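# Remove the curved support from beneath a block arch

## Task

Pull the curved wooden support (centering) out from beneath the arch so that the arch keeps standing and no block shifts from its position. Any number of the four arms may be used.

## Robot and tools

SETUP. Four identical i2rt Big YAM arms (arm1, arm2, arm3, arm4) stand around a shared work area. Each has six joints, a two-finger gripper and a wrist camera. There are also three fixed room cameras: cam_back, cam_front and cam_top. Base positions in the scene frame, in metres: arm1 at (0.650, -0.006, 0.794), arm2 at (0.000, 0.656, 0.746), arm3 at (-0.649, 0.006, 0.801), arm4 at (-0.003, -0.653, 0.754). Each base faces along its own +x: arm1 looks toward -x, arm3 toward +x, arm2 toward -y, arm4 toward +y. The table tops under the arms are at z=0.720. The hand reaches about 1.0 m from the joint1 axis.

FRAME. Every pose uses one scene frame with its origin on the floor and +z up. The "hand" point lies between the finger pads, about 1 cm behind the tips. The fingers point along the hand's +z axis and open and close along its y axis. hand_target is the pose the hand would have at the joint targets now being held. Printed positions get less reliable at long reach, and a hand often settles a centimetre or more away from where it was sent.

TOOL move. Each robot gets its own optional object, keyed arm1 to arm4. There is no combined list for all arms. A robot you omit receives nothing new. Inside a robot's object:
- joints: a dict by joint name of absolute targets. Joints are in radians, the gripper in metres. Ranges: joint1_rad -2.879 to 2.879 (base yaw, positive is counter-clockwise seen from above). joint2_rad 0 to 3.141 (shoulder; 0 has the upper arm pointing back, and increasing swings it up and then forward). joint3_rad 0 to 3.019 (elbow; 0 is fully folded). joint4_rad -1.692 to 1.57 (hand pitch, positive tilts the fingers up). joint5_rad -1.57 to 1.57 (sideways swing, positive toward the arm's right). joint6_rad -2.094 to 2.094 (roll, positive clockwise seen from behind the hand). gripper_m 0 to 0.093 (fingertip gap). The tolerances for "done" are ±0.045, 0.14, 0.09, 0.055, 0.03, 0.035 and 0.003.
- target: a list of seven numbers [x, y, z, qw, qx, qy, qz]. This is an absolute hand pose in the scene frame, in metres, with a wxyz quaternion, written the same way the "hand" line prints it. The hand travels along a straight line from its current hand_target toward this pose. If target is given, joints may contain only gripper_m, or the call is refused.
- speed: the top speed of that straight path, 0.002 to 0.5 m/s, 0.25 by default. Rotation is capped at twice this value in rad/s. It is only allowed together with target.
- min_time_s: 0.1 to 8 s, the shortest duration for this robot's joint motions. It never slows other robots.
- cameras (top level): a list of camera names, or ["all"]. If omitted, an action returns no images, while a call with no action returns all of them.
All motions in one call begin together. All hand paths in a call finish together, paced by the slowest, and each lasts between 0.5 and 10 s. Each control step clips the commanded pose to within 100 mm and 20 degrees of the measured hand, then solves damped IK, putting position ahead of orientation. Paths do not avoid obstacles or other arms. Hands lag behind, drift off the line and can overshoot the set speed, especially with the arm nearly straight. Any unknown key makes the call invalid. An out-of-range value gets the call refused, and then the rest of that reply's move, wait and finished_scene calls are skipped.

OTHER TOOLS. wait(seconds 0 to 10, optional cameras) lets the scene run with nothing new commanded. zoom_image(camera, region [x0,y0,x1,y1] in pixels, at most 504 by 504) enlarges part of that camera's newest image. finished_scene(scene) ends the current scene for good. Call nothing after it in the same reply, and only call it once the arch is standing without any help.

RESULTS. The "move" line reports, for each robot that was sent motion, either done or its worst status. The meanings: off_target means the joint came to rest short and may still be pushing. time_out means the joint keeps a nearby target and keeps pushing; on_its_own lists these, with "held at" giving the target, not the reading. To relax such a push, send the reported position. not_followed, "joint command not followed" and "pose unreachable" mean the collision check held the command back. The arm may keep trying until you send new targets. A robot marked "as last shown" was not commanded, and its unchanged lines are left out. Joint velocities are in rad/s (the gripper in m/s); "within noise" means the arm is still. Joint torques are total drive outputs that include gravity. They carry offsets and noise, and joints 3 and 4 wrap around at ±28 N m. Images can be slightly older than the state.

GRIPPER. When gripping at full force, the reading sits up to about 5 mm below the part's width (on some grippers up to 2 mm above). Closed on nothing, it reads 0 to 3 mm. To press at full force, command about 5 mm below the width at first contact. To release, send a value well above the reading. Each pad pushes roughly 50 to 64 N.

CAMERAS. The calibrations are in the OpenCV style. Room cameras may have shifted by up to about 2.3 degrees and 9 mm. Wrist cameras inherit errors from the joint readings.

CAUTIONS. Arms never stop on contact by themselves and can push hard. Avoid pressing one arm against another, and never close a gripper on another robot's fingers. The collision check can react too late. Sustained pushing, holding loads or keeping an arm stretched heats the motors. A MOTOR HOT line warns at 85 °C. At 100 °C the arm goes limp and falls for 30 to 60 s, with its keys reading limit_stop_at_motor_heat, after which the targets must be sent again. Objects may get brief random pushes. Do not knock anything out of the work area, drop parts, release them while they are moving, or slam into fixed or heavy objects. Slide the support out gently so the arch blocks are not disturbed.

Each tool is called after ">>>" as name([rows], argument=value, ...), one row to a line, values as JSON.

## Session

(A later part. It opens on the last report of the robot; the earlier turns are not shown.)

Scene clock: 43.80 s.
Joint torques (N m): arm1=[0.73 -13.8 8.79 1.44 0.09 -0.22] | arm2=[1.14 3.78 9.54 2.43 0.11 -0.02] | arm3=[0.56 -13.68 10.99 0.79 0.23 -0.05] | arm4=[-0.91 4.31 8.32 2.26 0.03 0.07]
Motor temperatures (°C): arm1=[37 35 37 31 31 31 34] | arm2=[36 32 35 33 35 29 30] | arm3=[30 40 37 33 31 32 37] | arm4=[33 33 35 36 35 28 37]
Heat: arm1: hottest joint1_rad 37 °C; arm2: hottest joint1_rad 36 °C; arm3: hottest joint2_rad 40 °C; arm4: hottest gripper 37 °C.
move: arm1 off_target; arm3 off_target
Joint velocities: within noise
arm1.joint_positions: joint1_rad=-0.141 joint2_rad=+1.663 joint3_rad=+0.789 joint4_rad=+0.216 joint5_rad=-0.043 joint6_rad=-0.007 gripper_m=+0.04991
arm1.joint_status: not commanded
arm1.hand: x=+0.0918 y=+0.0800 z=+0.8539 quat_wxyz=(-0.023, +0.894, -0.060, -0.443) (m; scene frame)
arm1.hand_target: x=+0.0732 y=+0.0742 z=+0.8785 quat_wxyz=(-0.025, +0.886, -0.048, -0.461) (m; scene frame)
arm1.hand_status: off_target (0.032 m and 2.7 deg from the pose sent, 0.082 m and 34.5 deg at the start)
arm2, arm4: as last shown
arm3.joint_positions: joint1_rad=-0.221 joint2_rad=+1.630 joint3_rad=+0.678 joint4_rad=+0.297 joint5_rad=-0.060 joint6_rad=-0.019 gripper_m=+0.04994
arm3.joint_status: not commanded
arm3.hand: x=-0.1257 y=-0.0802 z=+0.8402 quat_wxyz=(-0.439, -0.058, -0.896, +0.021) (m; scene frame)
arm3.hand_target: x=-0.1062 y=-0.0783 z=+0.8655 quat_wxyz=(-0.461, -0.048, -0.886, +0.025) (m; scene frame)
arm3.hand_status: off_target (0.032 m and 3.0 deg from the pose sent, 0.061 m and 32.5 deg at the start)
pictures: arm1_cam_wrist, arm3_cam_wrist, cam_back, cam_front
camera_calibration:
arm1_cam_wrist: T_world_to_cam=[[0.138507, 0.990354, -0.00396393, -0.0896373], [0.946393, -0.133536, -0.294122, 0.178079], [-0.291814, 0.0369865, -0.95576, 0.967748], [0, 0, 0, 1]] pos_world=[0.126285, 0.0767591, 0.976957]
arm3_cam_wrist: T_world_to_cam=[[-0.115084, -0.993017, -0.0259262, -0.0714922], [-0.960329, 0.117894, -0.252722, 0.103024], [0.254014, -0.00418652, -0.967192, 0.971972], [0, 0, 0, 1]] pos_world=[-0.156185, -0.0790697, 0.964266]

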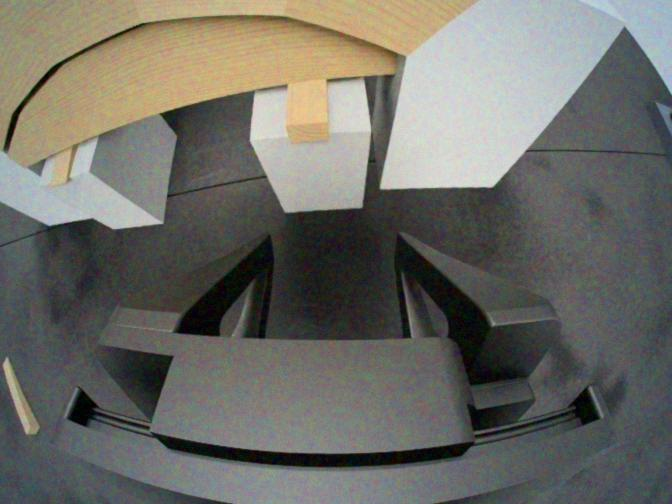

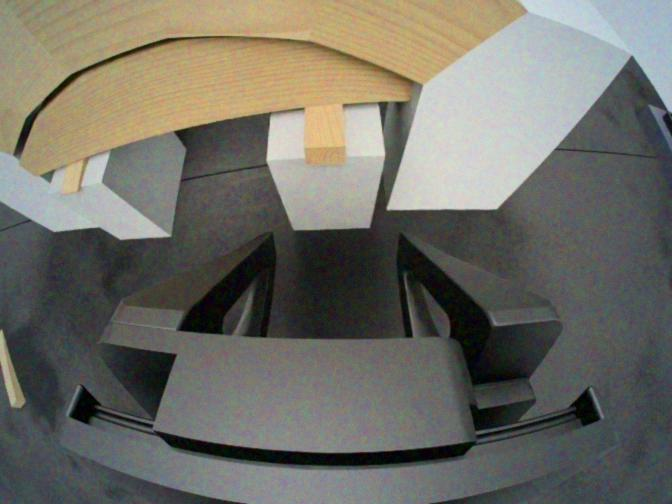

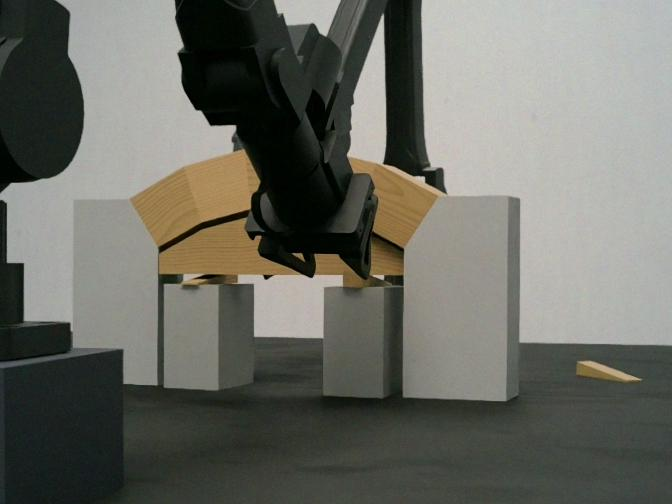

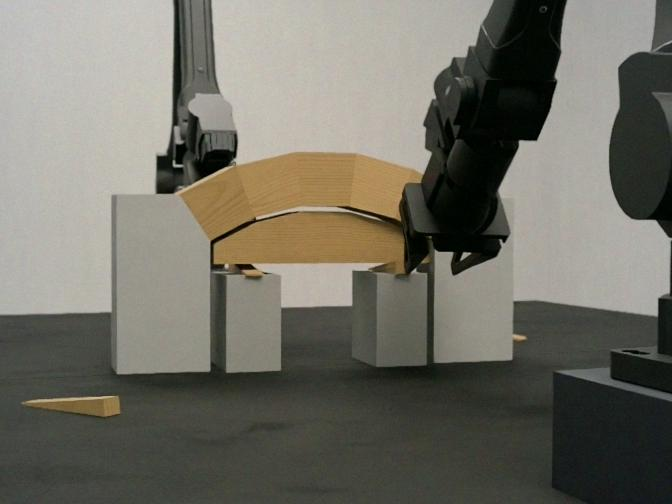

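>>> move(arm3={"target":[-0.0485,-0.0797,0.883,0.4610,0.0479,0.8857,-0.0249],"speed":0.1}, arm1={"target":[0.016,0.0716,0.897,0.0249,-0.8857,0.0479,0.4610],"speed":0.1}, cameras=["arm1_cam_wrist","arm3_cam_wrist","cam_back","cam_front","cam_top"])

>>> zoom_image(camera="cam_back", region=[240, 160, 460, 320])

>>> zoom_image(camera="cam_front", region=[300, 160, 520, 320])

Scene clock: 46.17 s.
Joint torques (N m): arm1=[0.85 -12.04 9.95 1.48 0.1 -0.09] | arm2=[1.2 3.84 9.54 2.43 0.09 0] | arm3=[0.56 -12.1 12.57 0.84 0.24 0.08] | arm4=[-1.32 4.37 8.29 2.18 0.07 0.1]
Motor temperatures (°C): arm1=[37 35 38 30 31 31 34] | arm2=[36 32 35 33 35 29 30] | arm3=[30 40 38 33 31 32 37] | arm4=[33 33 35 36 35 28 37]
Heat: arm1: hottest joint3_rad 38 °C; arm2: hottest joint1_rad 36 °C; arm3: hottest joint2_rad 40 °C; arm4: hottest gripper 37 °C.
move: arm1 off_target; arm3 off_target
Joint velocities: within noise
arm1.joint_positions: joint1_rad=-0.117 joint2_rad=+1.700 joint3_rad=+0.961 joint4_rad=+0.117 joint5_rad=-0.024 joint6_rad=-0.007 gripper_m=+0.04991
arm1.joint_status: not commanded
arm1.hand: x=+0.0347 y=+0.0775 z=+0.8932 quat_wxyz=(-0.027, +0.887, -0.053, -0.459) (m; scene frame)
arm1.hand_target: x=+0.0171 y=+0.0712 z=+0.8971 quat_wxyz=(-0.025, +0.886, -0.048, -0.461) (m; scene frame)
arm1.hand_status: off_target (0.020 m and 0.7 deg from the pose sent, 0.088 m and 2.7 deg at the start)
arm2, arm4: as last shown
arm3.joint_positions: joint1_rad=-0.202 joint2_rad=+1.665 joint3_rad=+0.847 joint4_rad=+0.197 joint5_rad=-0.045 joint6_rad=-0.019 gripper_m=+0.04994
arm3.joint_status: not commanded
arm3.hand: x=-0.0675 y=-0.0821 z=+0.8750 quat_wxyz=(-0.454, -0.052, -0.889, +0.025) (m; scene frame)
arm3.hand_target: x=-0.0495 y=-0.0793 z=+0.8834 quat_wxyz=(-0.461, -0.048, -0.886, +0.025) (m; scene frame)
arm3.hand_status: off_target (0.021 m and 1.1 deg from the pose sent, 0.088 m and 3.0 deg at the start)
pictures: arm1_cam_wrist, arm3_cam_wrist, cam_back, cam_front, cam_top
camera_calibration:
arm1_cam_wrist: T_world_to_cam=[[0.129497, 0.99155, 0.00768195, -0.0893249], [0.936816, -0.119802, -0.32867, 0.273571], [-0.324972, 0.0497583, -0.944414, 0.978791], [0, 0, 0, 1]] pos_world=[0.0733611, 0.0726417, 1.01498]
arm3_cam_wrist: T_world_to_cam=[[-0.107154, -0.994123, -0.0154039, -0.0744959], [-0.952811, 0.107102, -0.284043, 0.194959], [0.284024, -0.0157594, -0.958688, 0.984562], [0, 0, 0, 1]] pos_world=[-0.101863, -0.0794225, 0.998117]

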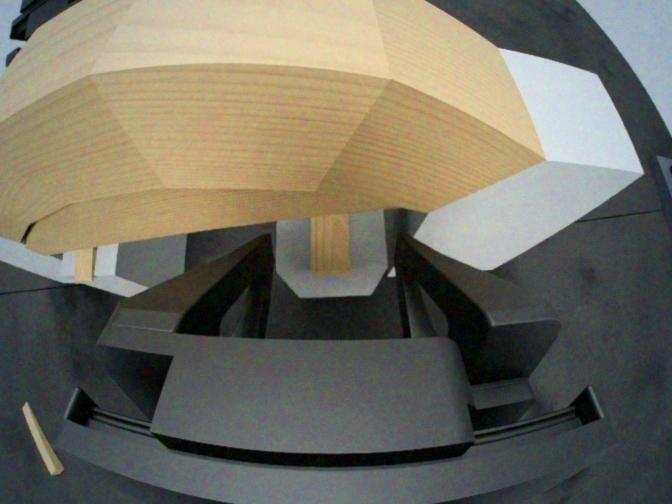

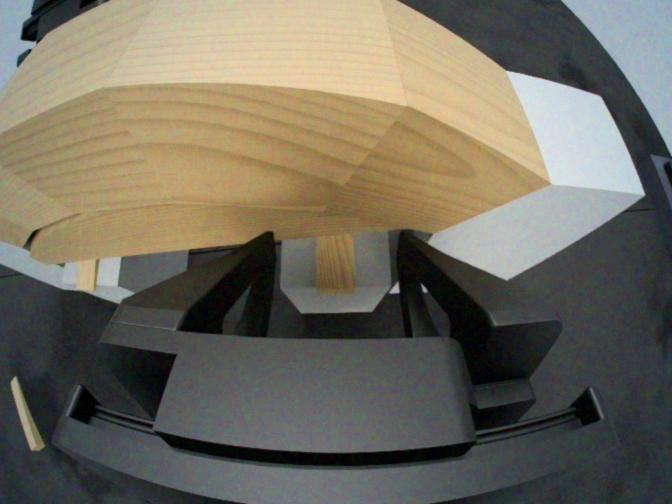

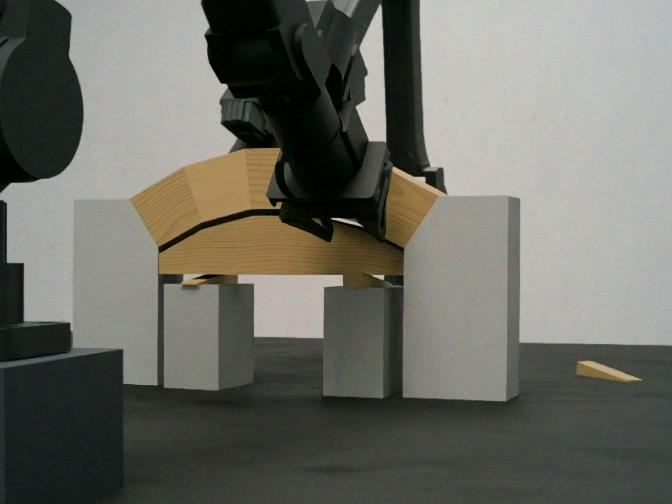

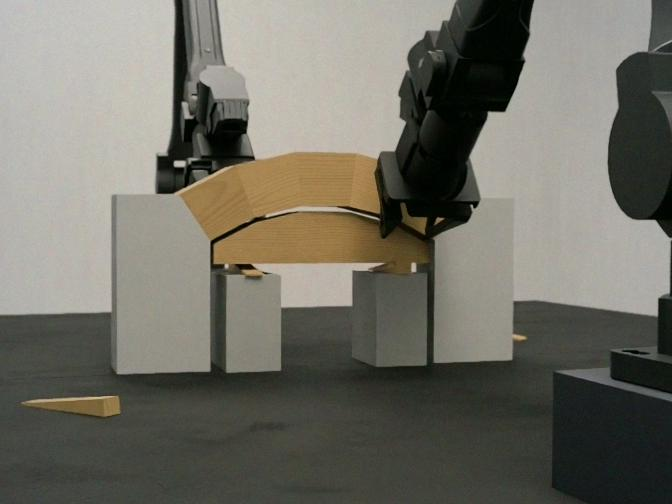

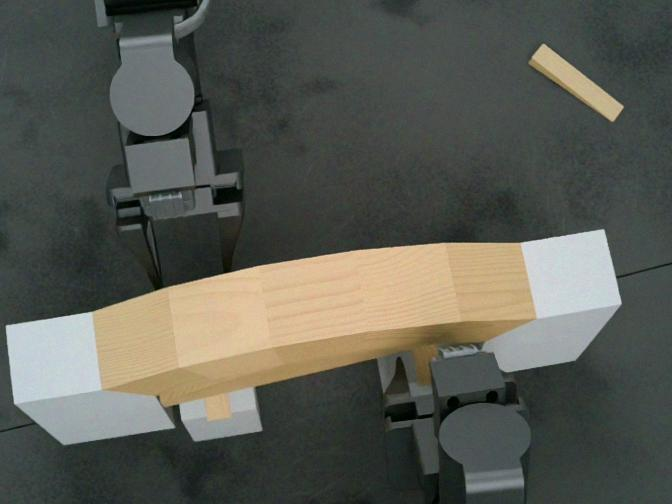

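Scaled by 2.291 from the camera's 672x504 image, which has a finer 960x720 frame.

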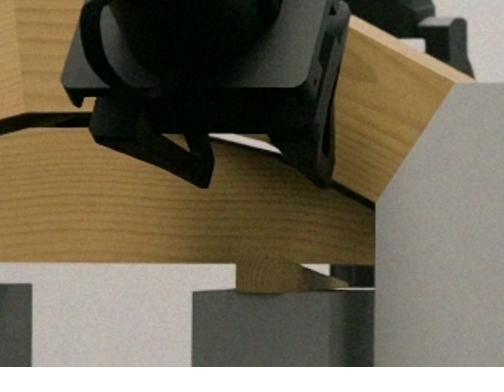

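Scaled by 2.291 from the camera's 672x504 image, which has a finer 960x720 frame.

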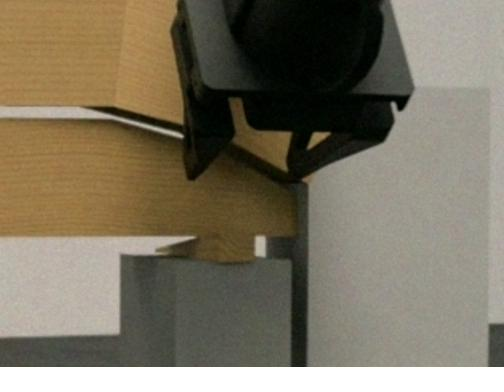

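>>> move(arm3={"target":[-0.0485,-0.0797,0.860,0.4610,0.0479,0.8857,-0.0249],"speed":0.1}, arm1={"target":[0.016,0.0706,0.875,0.0249,-0.8857,0.0479,0.4610],"speed":0.1}, cameras=[])

Scene clock: 47.60 s.
Joint torques (N m): arm1=[0.79 -12.51 8.46 3.25 0.1 -0.07] | arm2=[1.26 3.78 9.48 2.41 0.11 -0.01] | arm3=[0.5 -12.57 10.86 2.1 0.25 0.07] | arm4=[-1.32 4.66 8.2 2.32 0.05 0.1]
Motor temperatures (°C): arm1=[37 35 38 30 31 31 33] | arm2=[36 32 35 33 35 29 30] | arm3=[30 40 38 33 31 32 37] | arm4=[33 33 35 36 35 28 37]
Heat: arm1: hottest joint3_rad 38 °C; arm2: hottest joint1_rad 36 °C; arm3: hottest joint2_rad 40 °C; arm4: hottest gripper 37 °C.
move: arm1 off_target; arm3 off_target
Joint velocities: within noise
arm1.joint_positions: joint1_rad=-0.116 joint2_rad=+1.742 joint3_rad=+0.961 joint4_rad=+0.136 joint5_rad=-0.023 joint6_rad=-0.007 gripper_m=+0.04991
arm1.joint_status: not commanded
arm1.hand: x=+0.0338 y=+0.0774 z=+0.8712 quat_wxyz=(-0.027, +0.892, -0.053, -0.448) (m; scene frame)
arm1.hand_target: x=+0.0170 y=+0.0703 z=+0.8752 quat_wxyz=(-0.025, +0.886, -0.048, -0.461) (m; scene frame)
arm1.hand_status: off_target (0.019 m and 1.8 deg from the pose sent, 0.027 m and 0.7 deg at the start)
arm2, arm4: as last shown
arm3.joint_positions: joint1_rad=-0.202 joint2_rad=+1.717 joint3_rad=+0.847 joint4_rad=+0.231 joint5_rad=-0.045 joint6_rad=-0.019 gripper_m=+0.04994
arm3.joint_status: not commanded
arm3.hand: x=-0.0661 y=-0.0825 z=+0.8523 quat_wxyz=(-0.446, -0.053, -0.893, +0.024) (m; scene frame)
arm3.hand_target: x=-0.0493 y=-0.0794 z=+0.8604 quat_wxyz=(-0.461, -0.048, -0.886, +0.025) (m; scene frame)
arm3.hand_status: off_target (0.019 m and 2.1 deg from the pose sent, 0.024 m and 1.1 deg at the start)
pictures: none
No camera images: "cameras" was empty.

>>> move(arm3={"target":[-0.0495,-0.0797,0.843,0.4610,0.0479,0.8857,-0.0249],"speed":0.06}, arm1={"target":[0.017,0.0706,0.853,0.0249,-0.8857,0.0479,0.4610],"speed":0.06}, cameras=["arm1_cam_wrist","arm3_cam_wrist","cam_back","cam_front"])

>>> zoom_image(camera="cam_back", region=[240, 160, 460, 320])

>>> zoom_image(camera="cam_front", region=[300, 160, 520, 320])

Scene clock: 49.00 s.
Joint torques (N m): arm1=[0.79 -12.69 7.21 3.22 0.1 -0.06] | arm2=[1.38 3.78 9.47 2.5 0.1 -0.01] | arm3=[0.56 -12.69 9.7 2.09 0.24 0.07] | arm4=[-1.44 4.42 8.32 2.39 0.05 0.07]
Motor temperatures (°C): arm1=[37 35 38 30 31 31 33] | arm2=[36 32 35 33 35 29 30] | arm3=[30 40 38 33 31 32 37] | arm4=[33 33 35 36 35 28 37]
Heat: arm1: hottest joint3_rad 38 °C; arm2: hottest joint1_rad 36 °C; arm3: hottest joint2_rad 40 °C; arm4: hottest gripper 37 °C.
move: arm1 off_target; arm3 off_target
Joint velocities: within noise
arm1.joint_positions: joint1_rad=-0.116 joint2_rad=+1.785 joint3_rad=+0.961 joint4_rad=+0.194 joint5_rad=-0.023 joint6_rad=-0.007 gripper_m=+0.04991
arm1.joint_status: not commanded
arm1.hand: x=+0.0278 y=+0.0784 z=+0.8574 quat_wxyz=(-0.027, +0.888, -0.053, -0.455) (m; scene frame)
arm1.hand_target: x=+0.0176 y=+0.0704 z=+0.8531 quat_wxyz=(-0.025, +0.886, -0.048, -0.461) (m; scene frame)
arm1.hand_status: off_target (0.014 m and 1.0 deg from the pose sent, 0.026 m and 1.8 deg at the start)
arm2.joint_positions: joint1_rad=-0.491 joint2_rad=+0.571 joint3_rad=+1.396 joint4_rad=-1.145 joint5_rad=+0.158 joint6_rad=+0.378 gripper_m=+0.09396
arm2.joint_status: not commanded
arm2.hand: x=-0.1424 y=+0.4717 z=+1.3418 quat_wxyz=(-0.330, -0.780, -0.216, +0.486) (m; scene frame)
arm2.hand_target: x=-0.1404 y=+0.4751 z=+1.3501 quat_wxyz=(-0.336, -0.774, -0.213, +0.492) (m; scene frame)
arm2.hand_status: not commanded
arm3.joint_positions: joint1_rad=-0.202 joint2_rad=+1.755 joint3_rad=+0.847 joint4_rad=+0.280 joint5_rad=-0.045 joint6_rad=-0.019 gripper_m=+0.04994
arm3.joint_status: not commanded
arm3.hand: x=-0.0622 y=-0.0833 z=+0.8405 quat_wxyz=(-0.451, -0.053, -0.891, +0.025) (m; scene frame)
arm3.hand_target: x=-0.0500 y=-0.0795 z=+0.8431 quat_wxyz=(-0.461, -0.048, -0.886, +0.025) (m; scene frame)
arm3.hand_status: off_target (0.013 m and 1.4 deg from the pose sent, 0.019 m and 2.1 deg at the start)
arm4.joint_positions: joint1_rad=-0.377 joint2_rad=+0.615 joint3_rad=+1.493 joint4_rad=-1.274 joint5_rad=+0.157 joint6_rad=-0.616 gripper_m=+0.09396
arm4.joint_status: not commanded
arm4.hand: x=+0.0978 y=-0.4603 z=+1.3602 quat_wxyz=(-0.554, +0.623, -0.545, -0.090) (m; scene frame)
arm4.hand_target: x=+0.0963 y=-0.4637 z=+1.3683 quat_wxyz=(-0.562, +0.618, -0.542, -0.093) (m; scene frame)
arm4.hand_status: not commanded
pictures: arm1_cam_wrist, arm3_cam_wrist, cam_back, cam_front
camera_calibration:
arm1_cam_wrist: T_world_to_cam=[[0.129588, 0.991531, 0.00857704, -0.089813], [0.939436, -0.120002, -0.321028, 0.261664], [-0.31728, 0.0496588, -0.947031, 0.944665], [0, 0, 0, 1]] pos_world=[0.0655448, 0.0735417, 0.979399]
arm3_cam_wrist: T_world_to_cam=[[-0.107586, -0.994074, -0.015576, -0.0755247], [-0.954777, 0.107675, -0.277139, 0.184483], [0.277174, -0.0149447, -0.960704, 0.951237], [0, 0, 0, 1]] pos_world=[-0.095643, -0.0807255, 0.963808]

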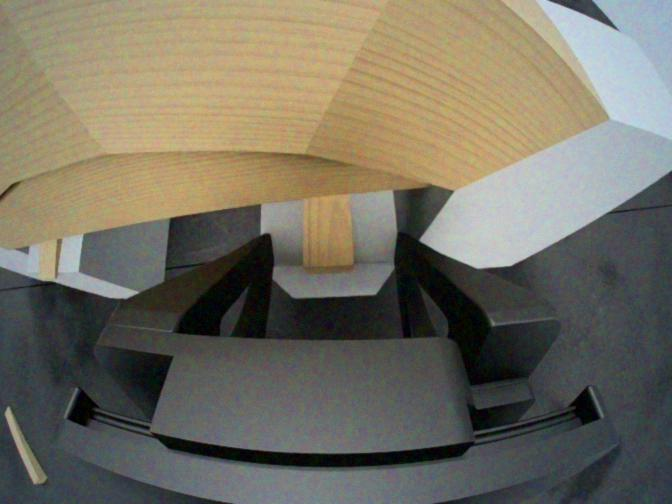

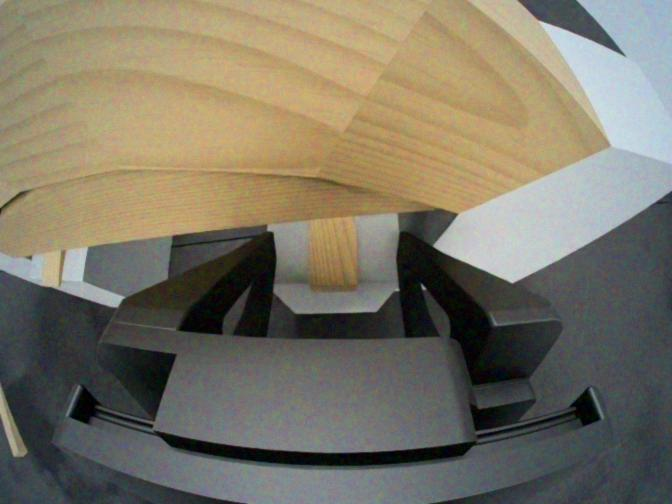

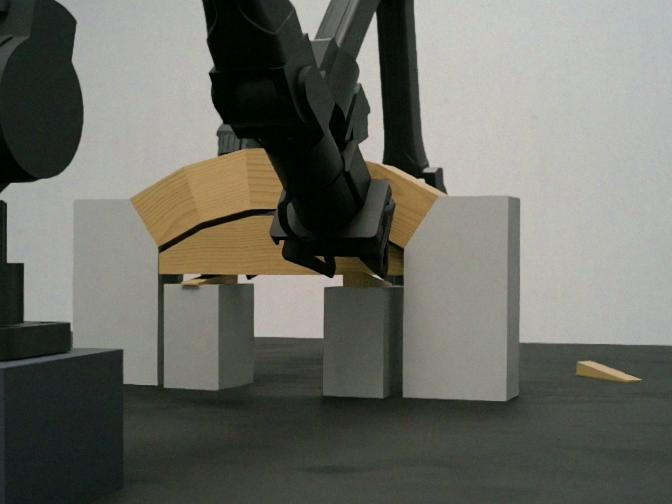

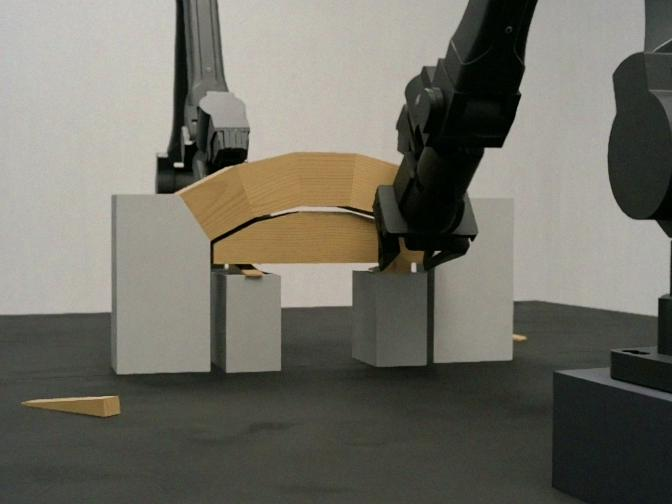

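Scaled by 2.291 from the camera's 672x504 image, which has a finer 960x720 frame.

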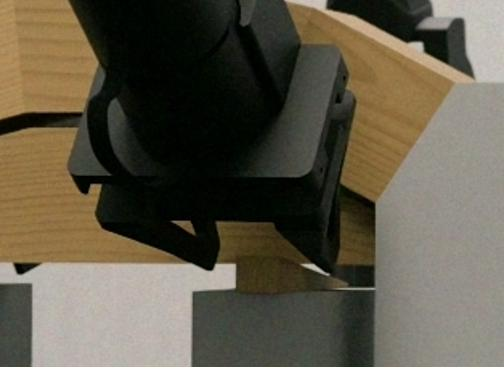

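Scaled by 2.291 from the camera's 672x504 image, which has a finer 960x720 frame.

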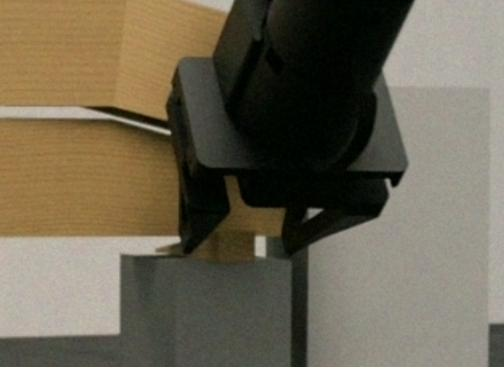

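>>> move(arm3={"target":[-0.054,-0.0785,0.8375,0.4610,0.0479,0.8857,-0.0249],"speed":0.06}, cameras=["cam_back","arm3_cam_wrist"])

>>> zoom_image(camera="cam_back", region=[240, 160, 460, 320])

Scene clock: 50.33 s.
Joint torques (N m): arm1=[0.79 -12.75 7.19 3.28 0.1 -0.07] | arm2=[1.2 3.72 9.47 2.45 0.11 -0.02] | arm3=[0.62 -12.57 8.29 2.03 0.25 0.08] | arm4=[-0.62 4.72 8.32 2.3 0.03 0.08]
Motor temperatures (°C): arm1=[37 35 38 31 31 31 33] | arm2=[36 32 35 33 35 29 30] | arm3=[30 40 39 33 31 32 37] | arm4=[33 33 35 36 35 28 37]
Heat: arm1: hottest joint3_rad 38 °C; arm2: hottest joint1_rad 36 °C; arm3: hottest joint2_rad 40 °C; arm4: hottest gripper 37 °C.
move: arm3 done
Joint velocities: within noise
arm1, arm2, arm4: as last shown
arm1.joint_positions: joint1_rad=-0.116 joint2_rad=+1.785 joint3_rad=+0.961 joint4_rad=+0.194 joint5_rad=-0.022 joint6_rad=-0.007 gripper_m=+0.04991
arm1.hand_target: x=+0.0176 y=+0.0705 z=+0.8531 quat_wxyz=(-0.025, +0.886, -0.048, -0.461) (m; scene frame)
arm3.joint_positions: joint1_rad=-0.201 joint2_rad=+1.758 joint3_rad=+0.847 joint4_rad=+0.300 joint5_rad=-0.044 joint6_rad=-0.019 gripper_m=+0.04994
arm3.joint_status: not commanded
arm3.hand: x=-0.0594 y=-0.0834 z=+0.8431 quat_wxyz=(-0.458, -0.052, -0.887, +0.026) (m; scene frame)
arm3.hand_target: x=-0.0542 y=-0.0784 z=+0.8377 quat_wxyz=(-0.461, -0.048, -0.886, +0.025) (m; scene frame)
arm3.hand_status: done (0.009 m and 0.6 deg from the pose sent, 0.010 m and 1.4 deg at the start)
pictures: arm3_cam_wrist, cam_back
camera_calibration:
arm3_cam_wrist: T_world_to_cam=[[-0.107049, -0.994153, -0.0141289, -0.076479], [-0.949784, 0.106453, -0.294241, 0.202431], [0.294025, -0.0180789, -0.955627, 0.949479], [0, 0, 0, 1]] pos_world=[-0.0950922, -0.0804158, 0.96583]

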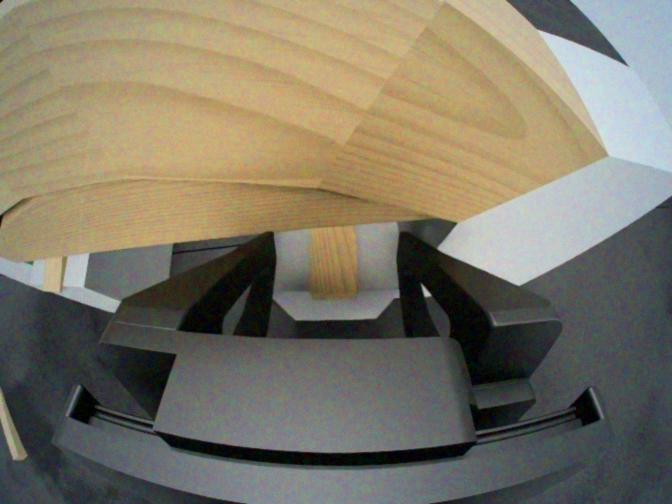

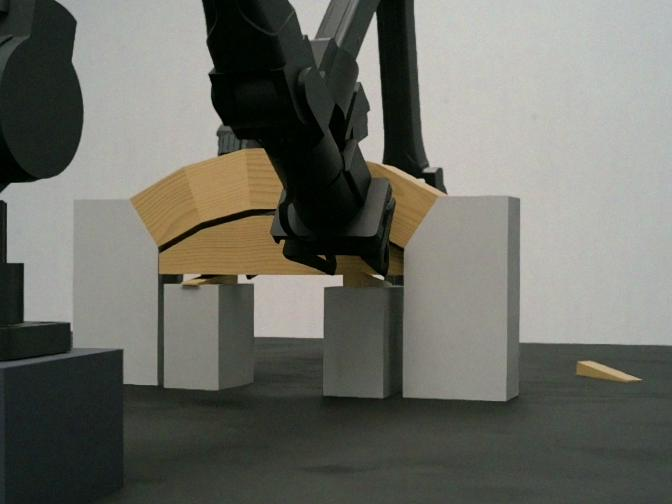

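Scaled by 2.291 from the camera's 672x504 image, which has a finer 960x720 frame.

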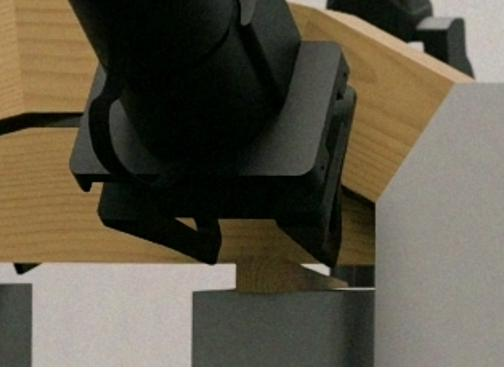

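>>> move(arm3={"target":[-0.058,-0.0782,0.825,0.4610,0.0479,0.8857,-0.0249],"speed":0.06}, cameras=["cam_back","arm3_cam_wrist"])

>>> zoom_image(camera="cam_back", region=[240, 160, 460, 320])

Scene clock: 51.57 s.
Joint torques (N m): arm1=[0.67 -12.81 7.2 3.26 0.1 -0.06] | arm2=[1.14 3.6 9.51 2.45 0.11 -0.03] | arm3=[0.5 -12.75 7.15 2.09 0.24 0.08] | arm4=[-1.32 4.37 8.2 2.45 0.08 0.07]
Motor temperatures (°C): arm1=[37 35 38 31 31 31 33] | arm2=[36 32 35 33 35 29 30] | arm3=[30 41 39 33 31 32 37] | arm4=[33 33 35 36 35 28 37]
Heat: arm1: hottest joint3_rad 38 °C; arm2: hottest joint1_rad 36 °C; arm3: hottest joint2_rad 41 °C; arm4: hottest gripper 37 °C.
move: arm3 off_target
Joint velocities: within noise
arm1, arm2, arm4: as last shown
arm3.joint_positions: joint1_rad=-0.201 joint2_rad=+1.783 joint3_rad=+0.841 joint4_rad=+0.340 joint5_rad=-0.044 joint6_rad=-0.019 gripper_m=+0.04994
arm3.joint_status: not commanded
arm3.hand: x=-0.0586 y=-0.0836 z=+0.8345 quat_wxyz=(-0.462, -0.052, -0.885, +0.026) (m; scene frame)
arm3.hand_target: x=-0.0583 y=-0.0781 z=+0.8251 quat_wxyz=(-0.461, -0.048, -0.886, +0.025) (m; scene frame)
arm3.hand_status: off_target (0.011 m and 0.5 deg from the pose sent, 0.019 m and 0.6 deg at the start)
pictures: arm3_cam_wrist, cam_back
camera_calibration:
arm3_cam_wrist: T_world_to_cam=[[-0.10691, -0.994175, -0.0136255, -0.0771069], [-0.947079, 0.105998, -0.302996, 0.208074], [0.302675, -0.0194888, -0.952894, 0.939082], [0, 0, 0, 1]] pos_world=[-0.0954179, -0.0804115, 0.956841]

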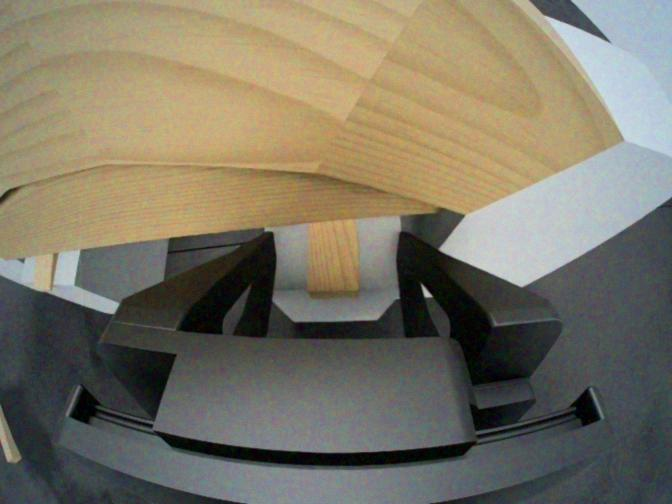

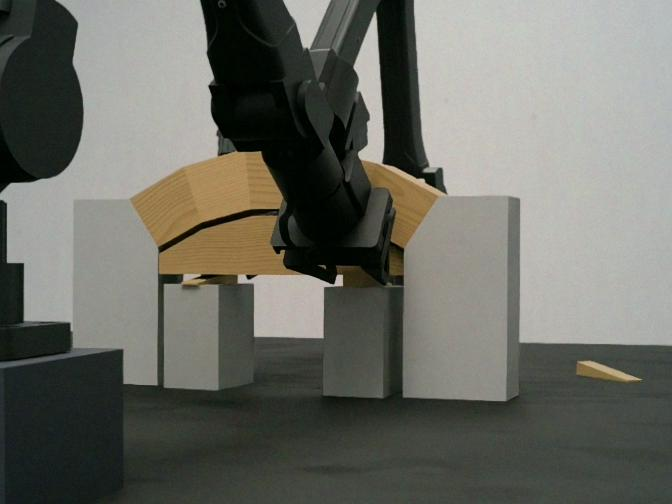

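Scaled by 2.291 from the camera's 672x504 image, which has a finer 960x720 frame.

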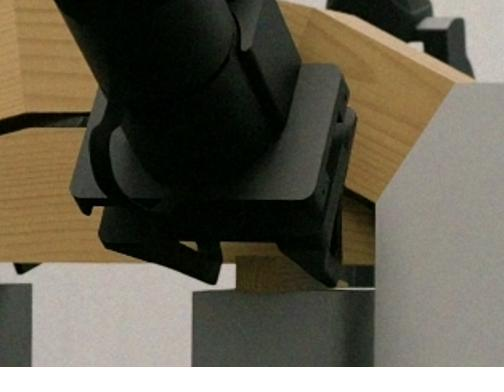

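>>> move(arm3={"joints":{"gripper_m":0.013}}, arm1={"joints":{"gripper_m":0.013}}, cameras=["cam_back","cam_front","arm1_cam_wrist","arm3_cam_wrist"])

Scene clock: 52.47 s.
Joint torques (N m): arm1=[0.62 -12.75 7.19 3.21 0.07 -0.06] | arm2=[1.14 3.6 9.48 2.44 0.11 -0.02] | arm3=[0.44 -12.81 7.15 2.14 0.24 0.08] | arm4=[-0.97 4.42 8.28 2.3 0.07 0.09]
Motor temperatures (°C): arm1=[37 35 38 31 31 31 33] | arm2=[36 32 35 33 35 29 30] | arm3=[30 41 39 33 31 32 37] | arm4=[33 33 35 36 35 28 37]
Heat: arm1: hottest joint3_rad 38 °C; arm2: hottest joint1_rad 36 °C; arm3: hottest joint2_rad 41 °C; arm4: hottest gripper 37 °C.
move: arm1 off_target; arm3 off_target
Joint velocities: within noise
arm1.joint_positions: joint1_rad=-0.114 joint2_rad=+1.785 joint3_rad=+0.961 joint4_rad=+0.194 joint5_rad=-0.022 joint6_rad=-0.007 gripper_m=+0.01732
arm1.joint_status: gripper_m off_target (ended at +0.01734, target +0.01300)
arm1.hand: x=+0.0277 y=+0.0774 z=+0.8574 quat_wxyz=(-0.027, +0.889, -0.052, -0.455) (m; scene frame)
arm1.hand_target: x=+0.0176 y=+0.0705 z=+0.8531 quat_wxyz=(-0.025, +0.886, -0.048, -0.461) (m; scene frame)
arm1.hand_status: not commanded
arm2, arm4: as last shown
arm3.joint_positions: joint1_rad=-0.200 joint2_rad=+1.783 joint3_rad=+0.841 joint4_rad=+0.340 joint5_rad=-0.044 joint6_rad=-0.019 gripper_m=+0.01769
arm3.joint_status: gripper_m off_target (ended at +0.01772, target +0.01300)
arm3.hand: x=-0.0586 y=-0.0831 z=+0.8345 quat_wxyz=(-0.463, -0.051, -0.885, +0.026) (m; scene frame)
arm3.hand_target: x=-0.0583 y=-0.0781 z=+0.8250 quat_wxyz=(-0.461, -0.048, -0.886, +0.025) (m; scene frame)
arm3.hand_status: not commanded
pictures: arm1_cam_wrist, arm3_cam_wrist, cam_back, cam_front
camera_calibration:
arm1_cam_wrist: T_world_to_cam=[[0.128643, 0.991648, 0.00921037, -0.0892768], [0.939564, -0.118905, -0.321062, 0.261572], [-0.317286, 0.0499563, -0.947013, 0.94465], [0, 0, 0, 1]] pos_world=[0.0654455, 0.0724421, 0.979399]
arm3_cam_wrist: T_world_to_cam=[[-0.105579, -0.99432, -0.0134766, -0.0766243], [-0.947233, 0.104685, -0.30297, 0.207973], [0.30266, -0.0192217, -0.952905, 0.939091], [0, 0, 0, 1]] pos_world=[-0.0953162, -0.0799098, 0.956841]

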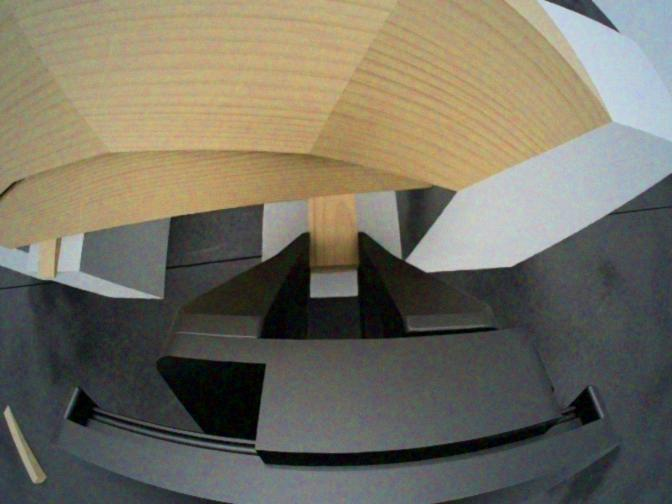

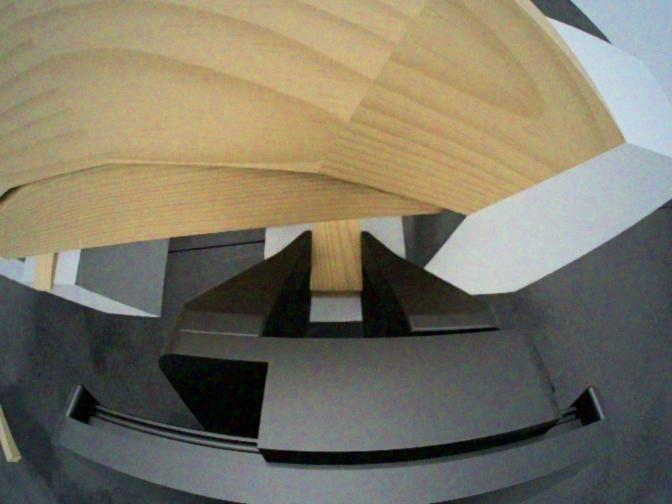

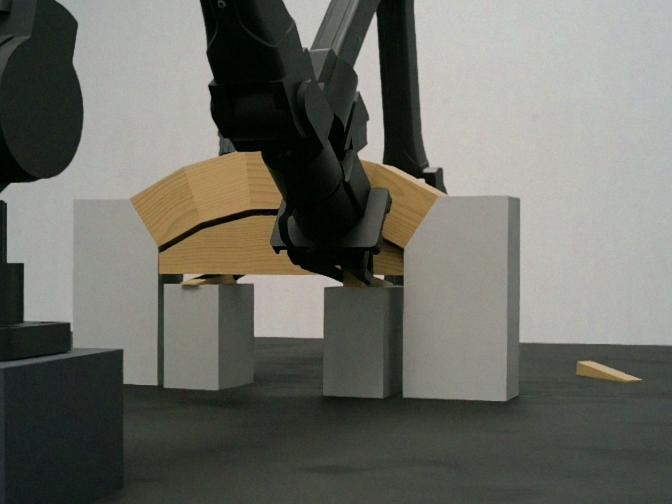

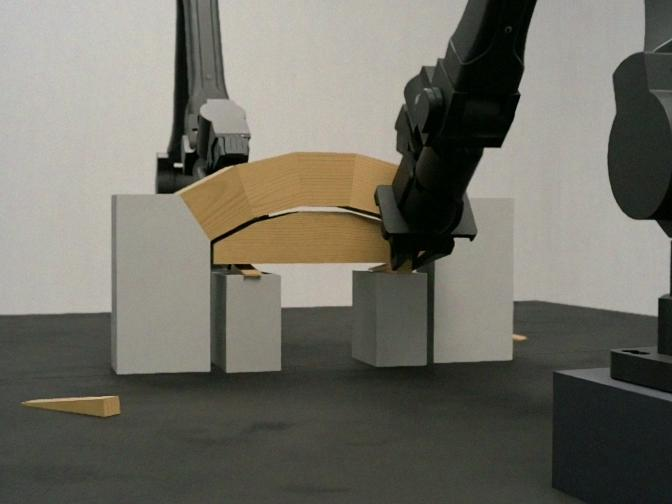

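>>> move(arm3={"target":[-0.108,-0.0727,0.828,0.4610,0.0479,0.8857,-0.0249],"speed":0.06}, arm1={"target":[0.067,0.0651,0.856,0.0249,-0.8857,0.0479,0.4610],"speed":0.06}, cameras=["cam_back","cam_front"])

Scene clock: 54.13 s.
Joint torques (N m): arm1=[0.38 -14.39 4.25 2.89 -0.01 -0.09] | arm2=[1.08 3.66 9.47 2.48 0.11 -0.01] | arm3=[-0.03 -13.68 5.14 1.33 0.05 0.05] | arm4=[-0.85 4.31 8.2 2.28 0.03 0.05]
Motor temperatures (°C): arm1=[37 35 38 31 31 31 34] | arm2=[36 32 35 33 35 29 30] | arm3=[30 41 39 33 31 32 37] | arm4=[33 33 35 36 35 28 37]
Heat: arm1: hottest joint3_rad 38 °C; arm2: hottest joint1_rad 36 °C; arm3: hottest joint2_rad 41 °C; arm4: hottest gripper 37 °C.
move: arm1 done; arm3 done
Joint velocities: within noise
arm1.joint_positions: joint1_rad=-0.114 joint2_rad=+1.722 joint3_rad=+0.852 joint4_rad=+0.248 joint5_rad=-0.022 joint6_rad=-0.007 gripper_m=+0.01732
arm1.joint_status: not commanded
arm1.hand: x=+0.0620 y=+0.0726 z=+0.8555 quat_wxyz=(-0.028, +0.887, -0.052, -0.458) (m; scene frame)
arm1.hand_target: x=+0.0670 y=+0.0652 z=+0.8559 quat_wxyz=(-0.025, +0.886, -0.048, -0.461) (m; scene frame)
arm1.hand_status: done (0.009 m and 0.6 deg from the pose sent, 0.041 m and 0.9 deg at the start)
arm2, arm4: as last shown
arm3.joint_positions: joint1_rad=-0.200 joint2_rad=+1.717 joint3_rad=+0.714 joint4_rad=+0.408 joint5_rad=-0.044 joint6_rad=-0.019 gripper_m=+0.01769
arm3.joint_status: not commanded
arm3.hand: x=-0.1003 y=-0.0763 z=+0.8317 quat_wxyz=(-0.465, -0.051, -0.883, +0.026) (m; scene frame)
arm3.hand_target: x=-0.1079 y=-0.0726 z=+0.8279 quat_wxyz=(-0.461, -0.048, -0.886, +0.025) (m; scene frame)
arm3.hand_status: done (0.009 m and 0.7 deg from the pose sent, 0.051 m and 0.5 deg at the start)
pictures: cam_back, cam_front

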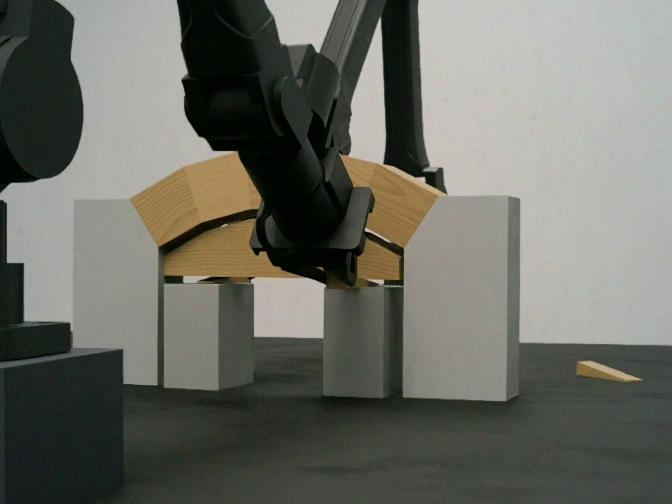

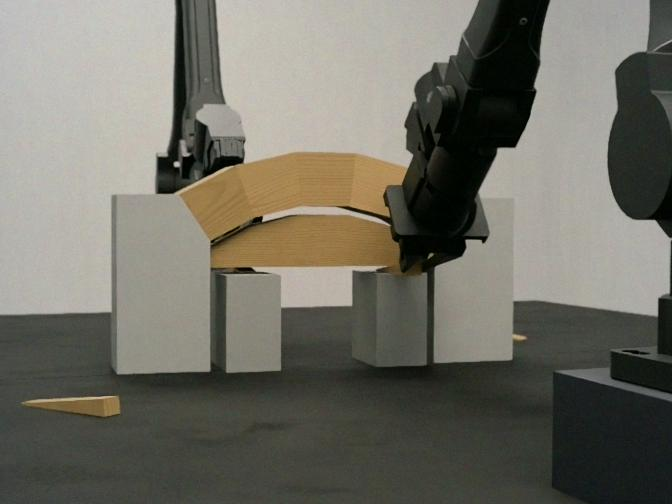

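>>> move(arm3={"target":[-0.208,-0.0618,0.834,0.4610,0.0479,0.8857,-0.0249],"speed":0.07}, arm1={"target":[0.167,0.0541,0.862,0.0249,-0.8857,0.0479,0.4610],"speed":0.07}, cameras=["cam_back","cam_front","cam_top"])

Scene clock: 56.33 s.
Joint torques (N m): arm1=[0.03 -10.29 4.34 3.21 -0.13 -0.11] | arm2=[1.08 3.78 9.54 2.4 0.1 -0.01] | arm3=[-0.97 -10.52 5.78 2.03 -0.05 -0.03] | arm4=[-0.97 4.95 8.24 2.33 0.08 0.05]
Motor temperatures (°C): arm1=[37 35 38 31 31 31 34] | arm2=[36 32 35 33 35 29 30] | arm3=[30 41 39 33 31 32 37] | arm4=[33 33 35 36 35 28 37]
Heat: arm1: hottest joint3_rad 38 °C; arm2: hottest joint1_rad 36 °C; arm3: hottest joint2_rad 41 °C; arm4: hottest gripper 37 °C.
move: arm1 done; arm3 off_target
Joint velocities: within noise
arm1.joint_positions: joint1_rad=-0.114 joint2_rad=+1.498 joint3_rad=+0.568 joint4_rad=+0.287 joint5_rad=-0.022 joint6_rad=-0.007 gripper_m=+0.01732
arm1.joint_status: not commanded
arm1.hand: x=+0.1661 y=+0.0578 z=+0.8550 quat_wxyz=(-0.026, +0.892, -0.052, -0.449) (m; scene frame)
arm1.hand_target: x=+0.1669 y=+0.0541 z=+0.8619 quat_wxyz=(-0.025, +0.886, -0.048, -0.461) (m; scene frame)
arm1.hand_status: done (0.008 m and 1.6 deg from the pose sent, 0.107 m and 0.6 deg at the start)
arm2, arm4: as last shown
arm3.joint_positions: joint1_rad=-0.202 joint2_rad=+1.516 joint3_rad=+0.422 joint4_rad=+0.453 joint5_rad=-0.055 joint6_rad=-0.021 gripper_m=+0.01769
arm3.joint_status: not commanded
arm3.hand: x=-0.2106 y=-0.0571 z=+0.8230 quat_wxyz=(-0.445, -0.050, -0.894, +0.020) (m; scene frame)
arm3.hand_target: x=-0.2080 y=-0.0617 z=+0.8339 quat_wxyz=(-0.461, -0.048, -0.886, +0.025) (m; scene frame)
arm3.hand_status: off_target (0.012 m and 2.1 deg from the pose sent, 0.109 m and 0.7 deg at the start)
pictures: cam_back, cam_front, cam_top

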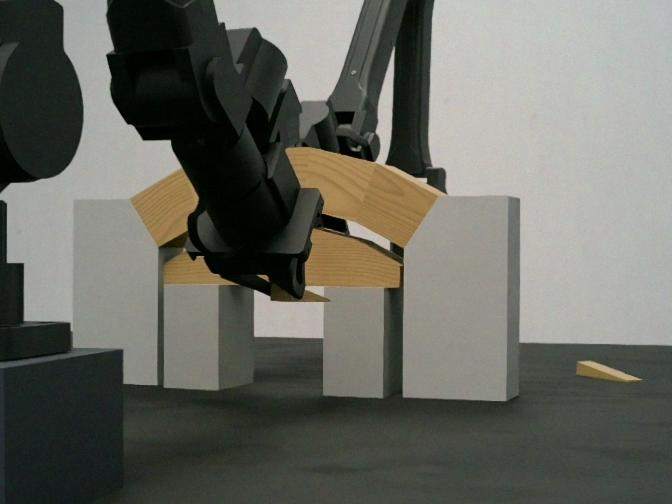

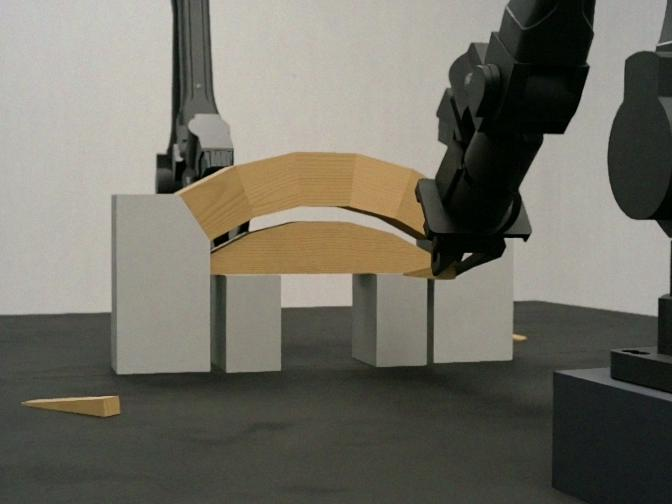

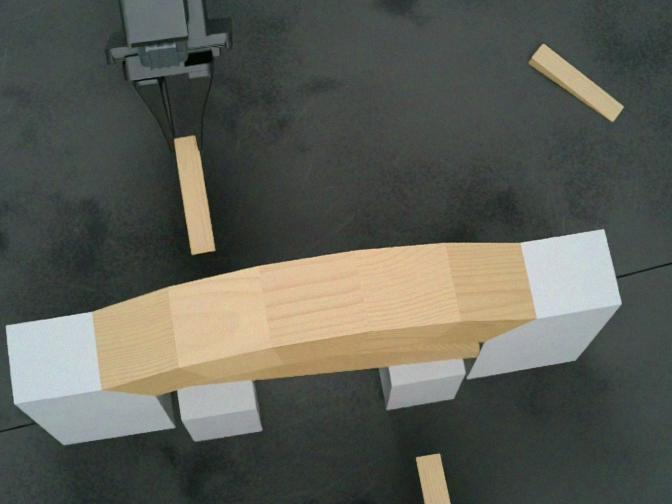

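>>> move(arm3={"target":[-0.23,-0.29,0.78,0.4411,0.2621,0.8473,-0.1364]}, arm1={"target":[0.23,0.29,0.80,0.1404,-0.8450,0.2697,0.4398]}, cameras=["cam_back","cam_front"])

Scene clock: 59.63 s.
Joint torques (N m): arm1=[-1.03 -8.59 6.32 3.25 0.04 0.01] | arm2=[1.32 3.6 9.51 2.44 0.08 -0.02] | arm3=[-1.03 -10.17 7.65 2.11 0.23 0.23] | arm4=[-1.2 4.89 8.36 2.17 0.09 0.09]
Motor temperatures (°C): arm1=[37 35 38 31 31 31 34] | arm2=[36 32 35 33 35 29 30] | arm3=[30 41 38 33 31 32 37] | arm4=[33 33 35 36 34 28 36]
Heat: arm1: hottest joint3_rad 38 °C; arm2: hottest joint1_rad 36 °C; arm3: hottest joint2_rad 41 °C; arm4: hottest joint4_rad 36 °C.
move: arm1 off_target; arm3 off_target
Joint velocities: within noise
arm1.joint_positions: joint1_rad=-0.578 joint2_rad=+1.711 joint3_rad=+0.565 joint4_rad=+0.495 joint5_rad=+0.000 joint6_rad=-0.004 gripper_m=+0.01732
arm1.joint_status: not commanded
arm1.hand: x=+0.2415 y=+0.2760 z=+0.7959 quat_wxyz=(-0.136, +0.855, -0.263, -0.426) (m; scene frame)
arm1.hand_target: x=+0.2308 y=+0.2895 z=+0.8003 quat_wxyz=(-0.140, +0.845, -0.270, -0.440) (m; scene frame)
arm1.hand_status: off_target (0.019 m and 2.1 deg from the pose sent, 0.247 m and 28.7 deg at the start)
arm2, arm4: as last shown
arm3.joint_positions: joint1_rad=-0.656 joint2_rad=+1.794 joint3_rad=+0.559 joint4_rad=+0.594 joint5_rad=-0.026 joint6_rad=-0.015 gripper_m=+0.01769
arm3.joint_status: not commanded
arm3.hand: x=-0.2424 y=-0.2785 z=+0.7754 quat_wxyz=(-0.427, -0.258, -0.857, +0.132) (m; scene frame)
arm3.hand_target: x=-0.2305 y=-0.2896 z=+0.7804 quat_wxyz=(-0.441, -0.262, -0.847, +0.136) (m; scene frame)
arm3.hand_status: off_target (0.018 m and 2.0 deg from the pose sent, 0.238 m and 28.3 deg at the start)
pictures: cam_back, cam_front

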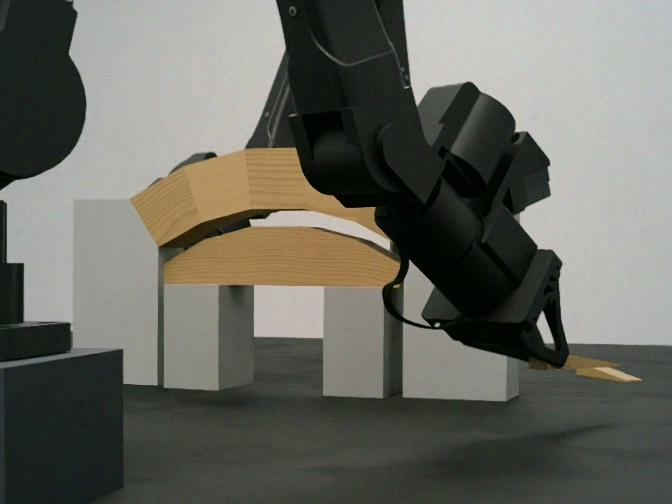

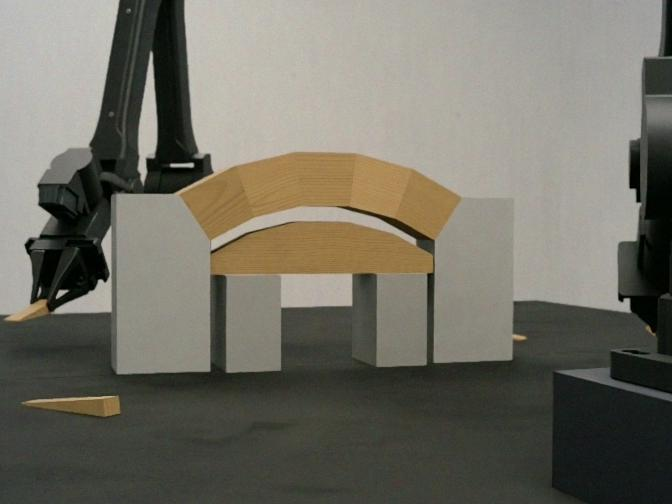

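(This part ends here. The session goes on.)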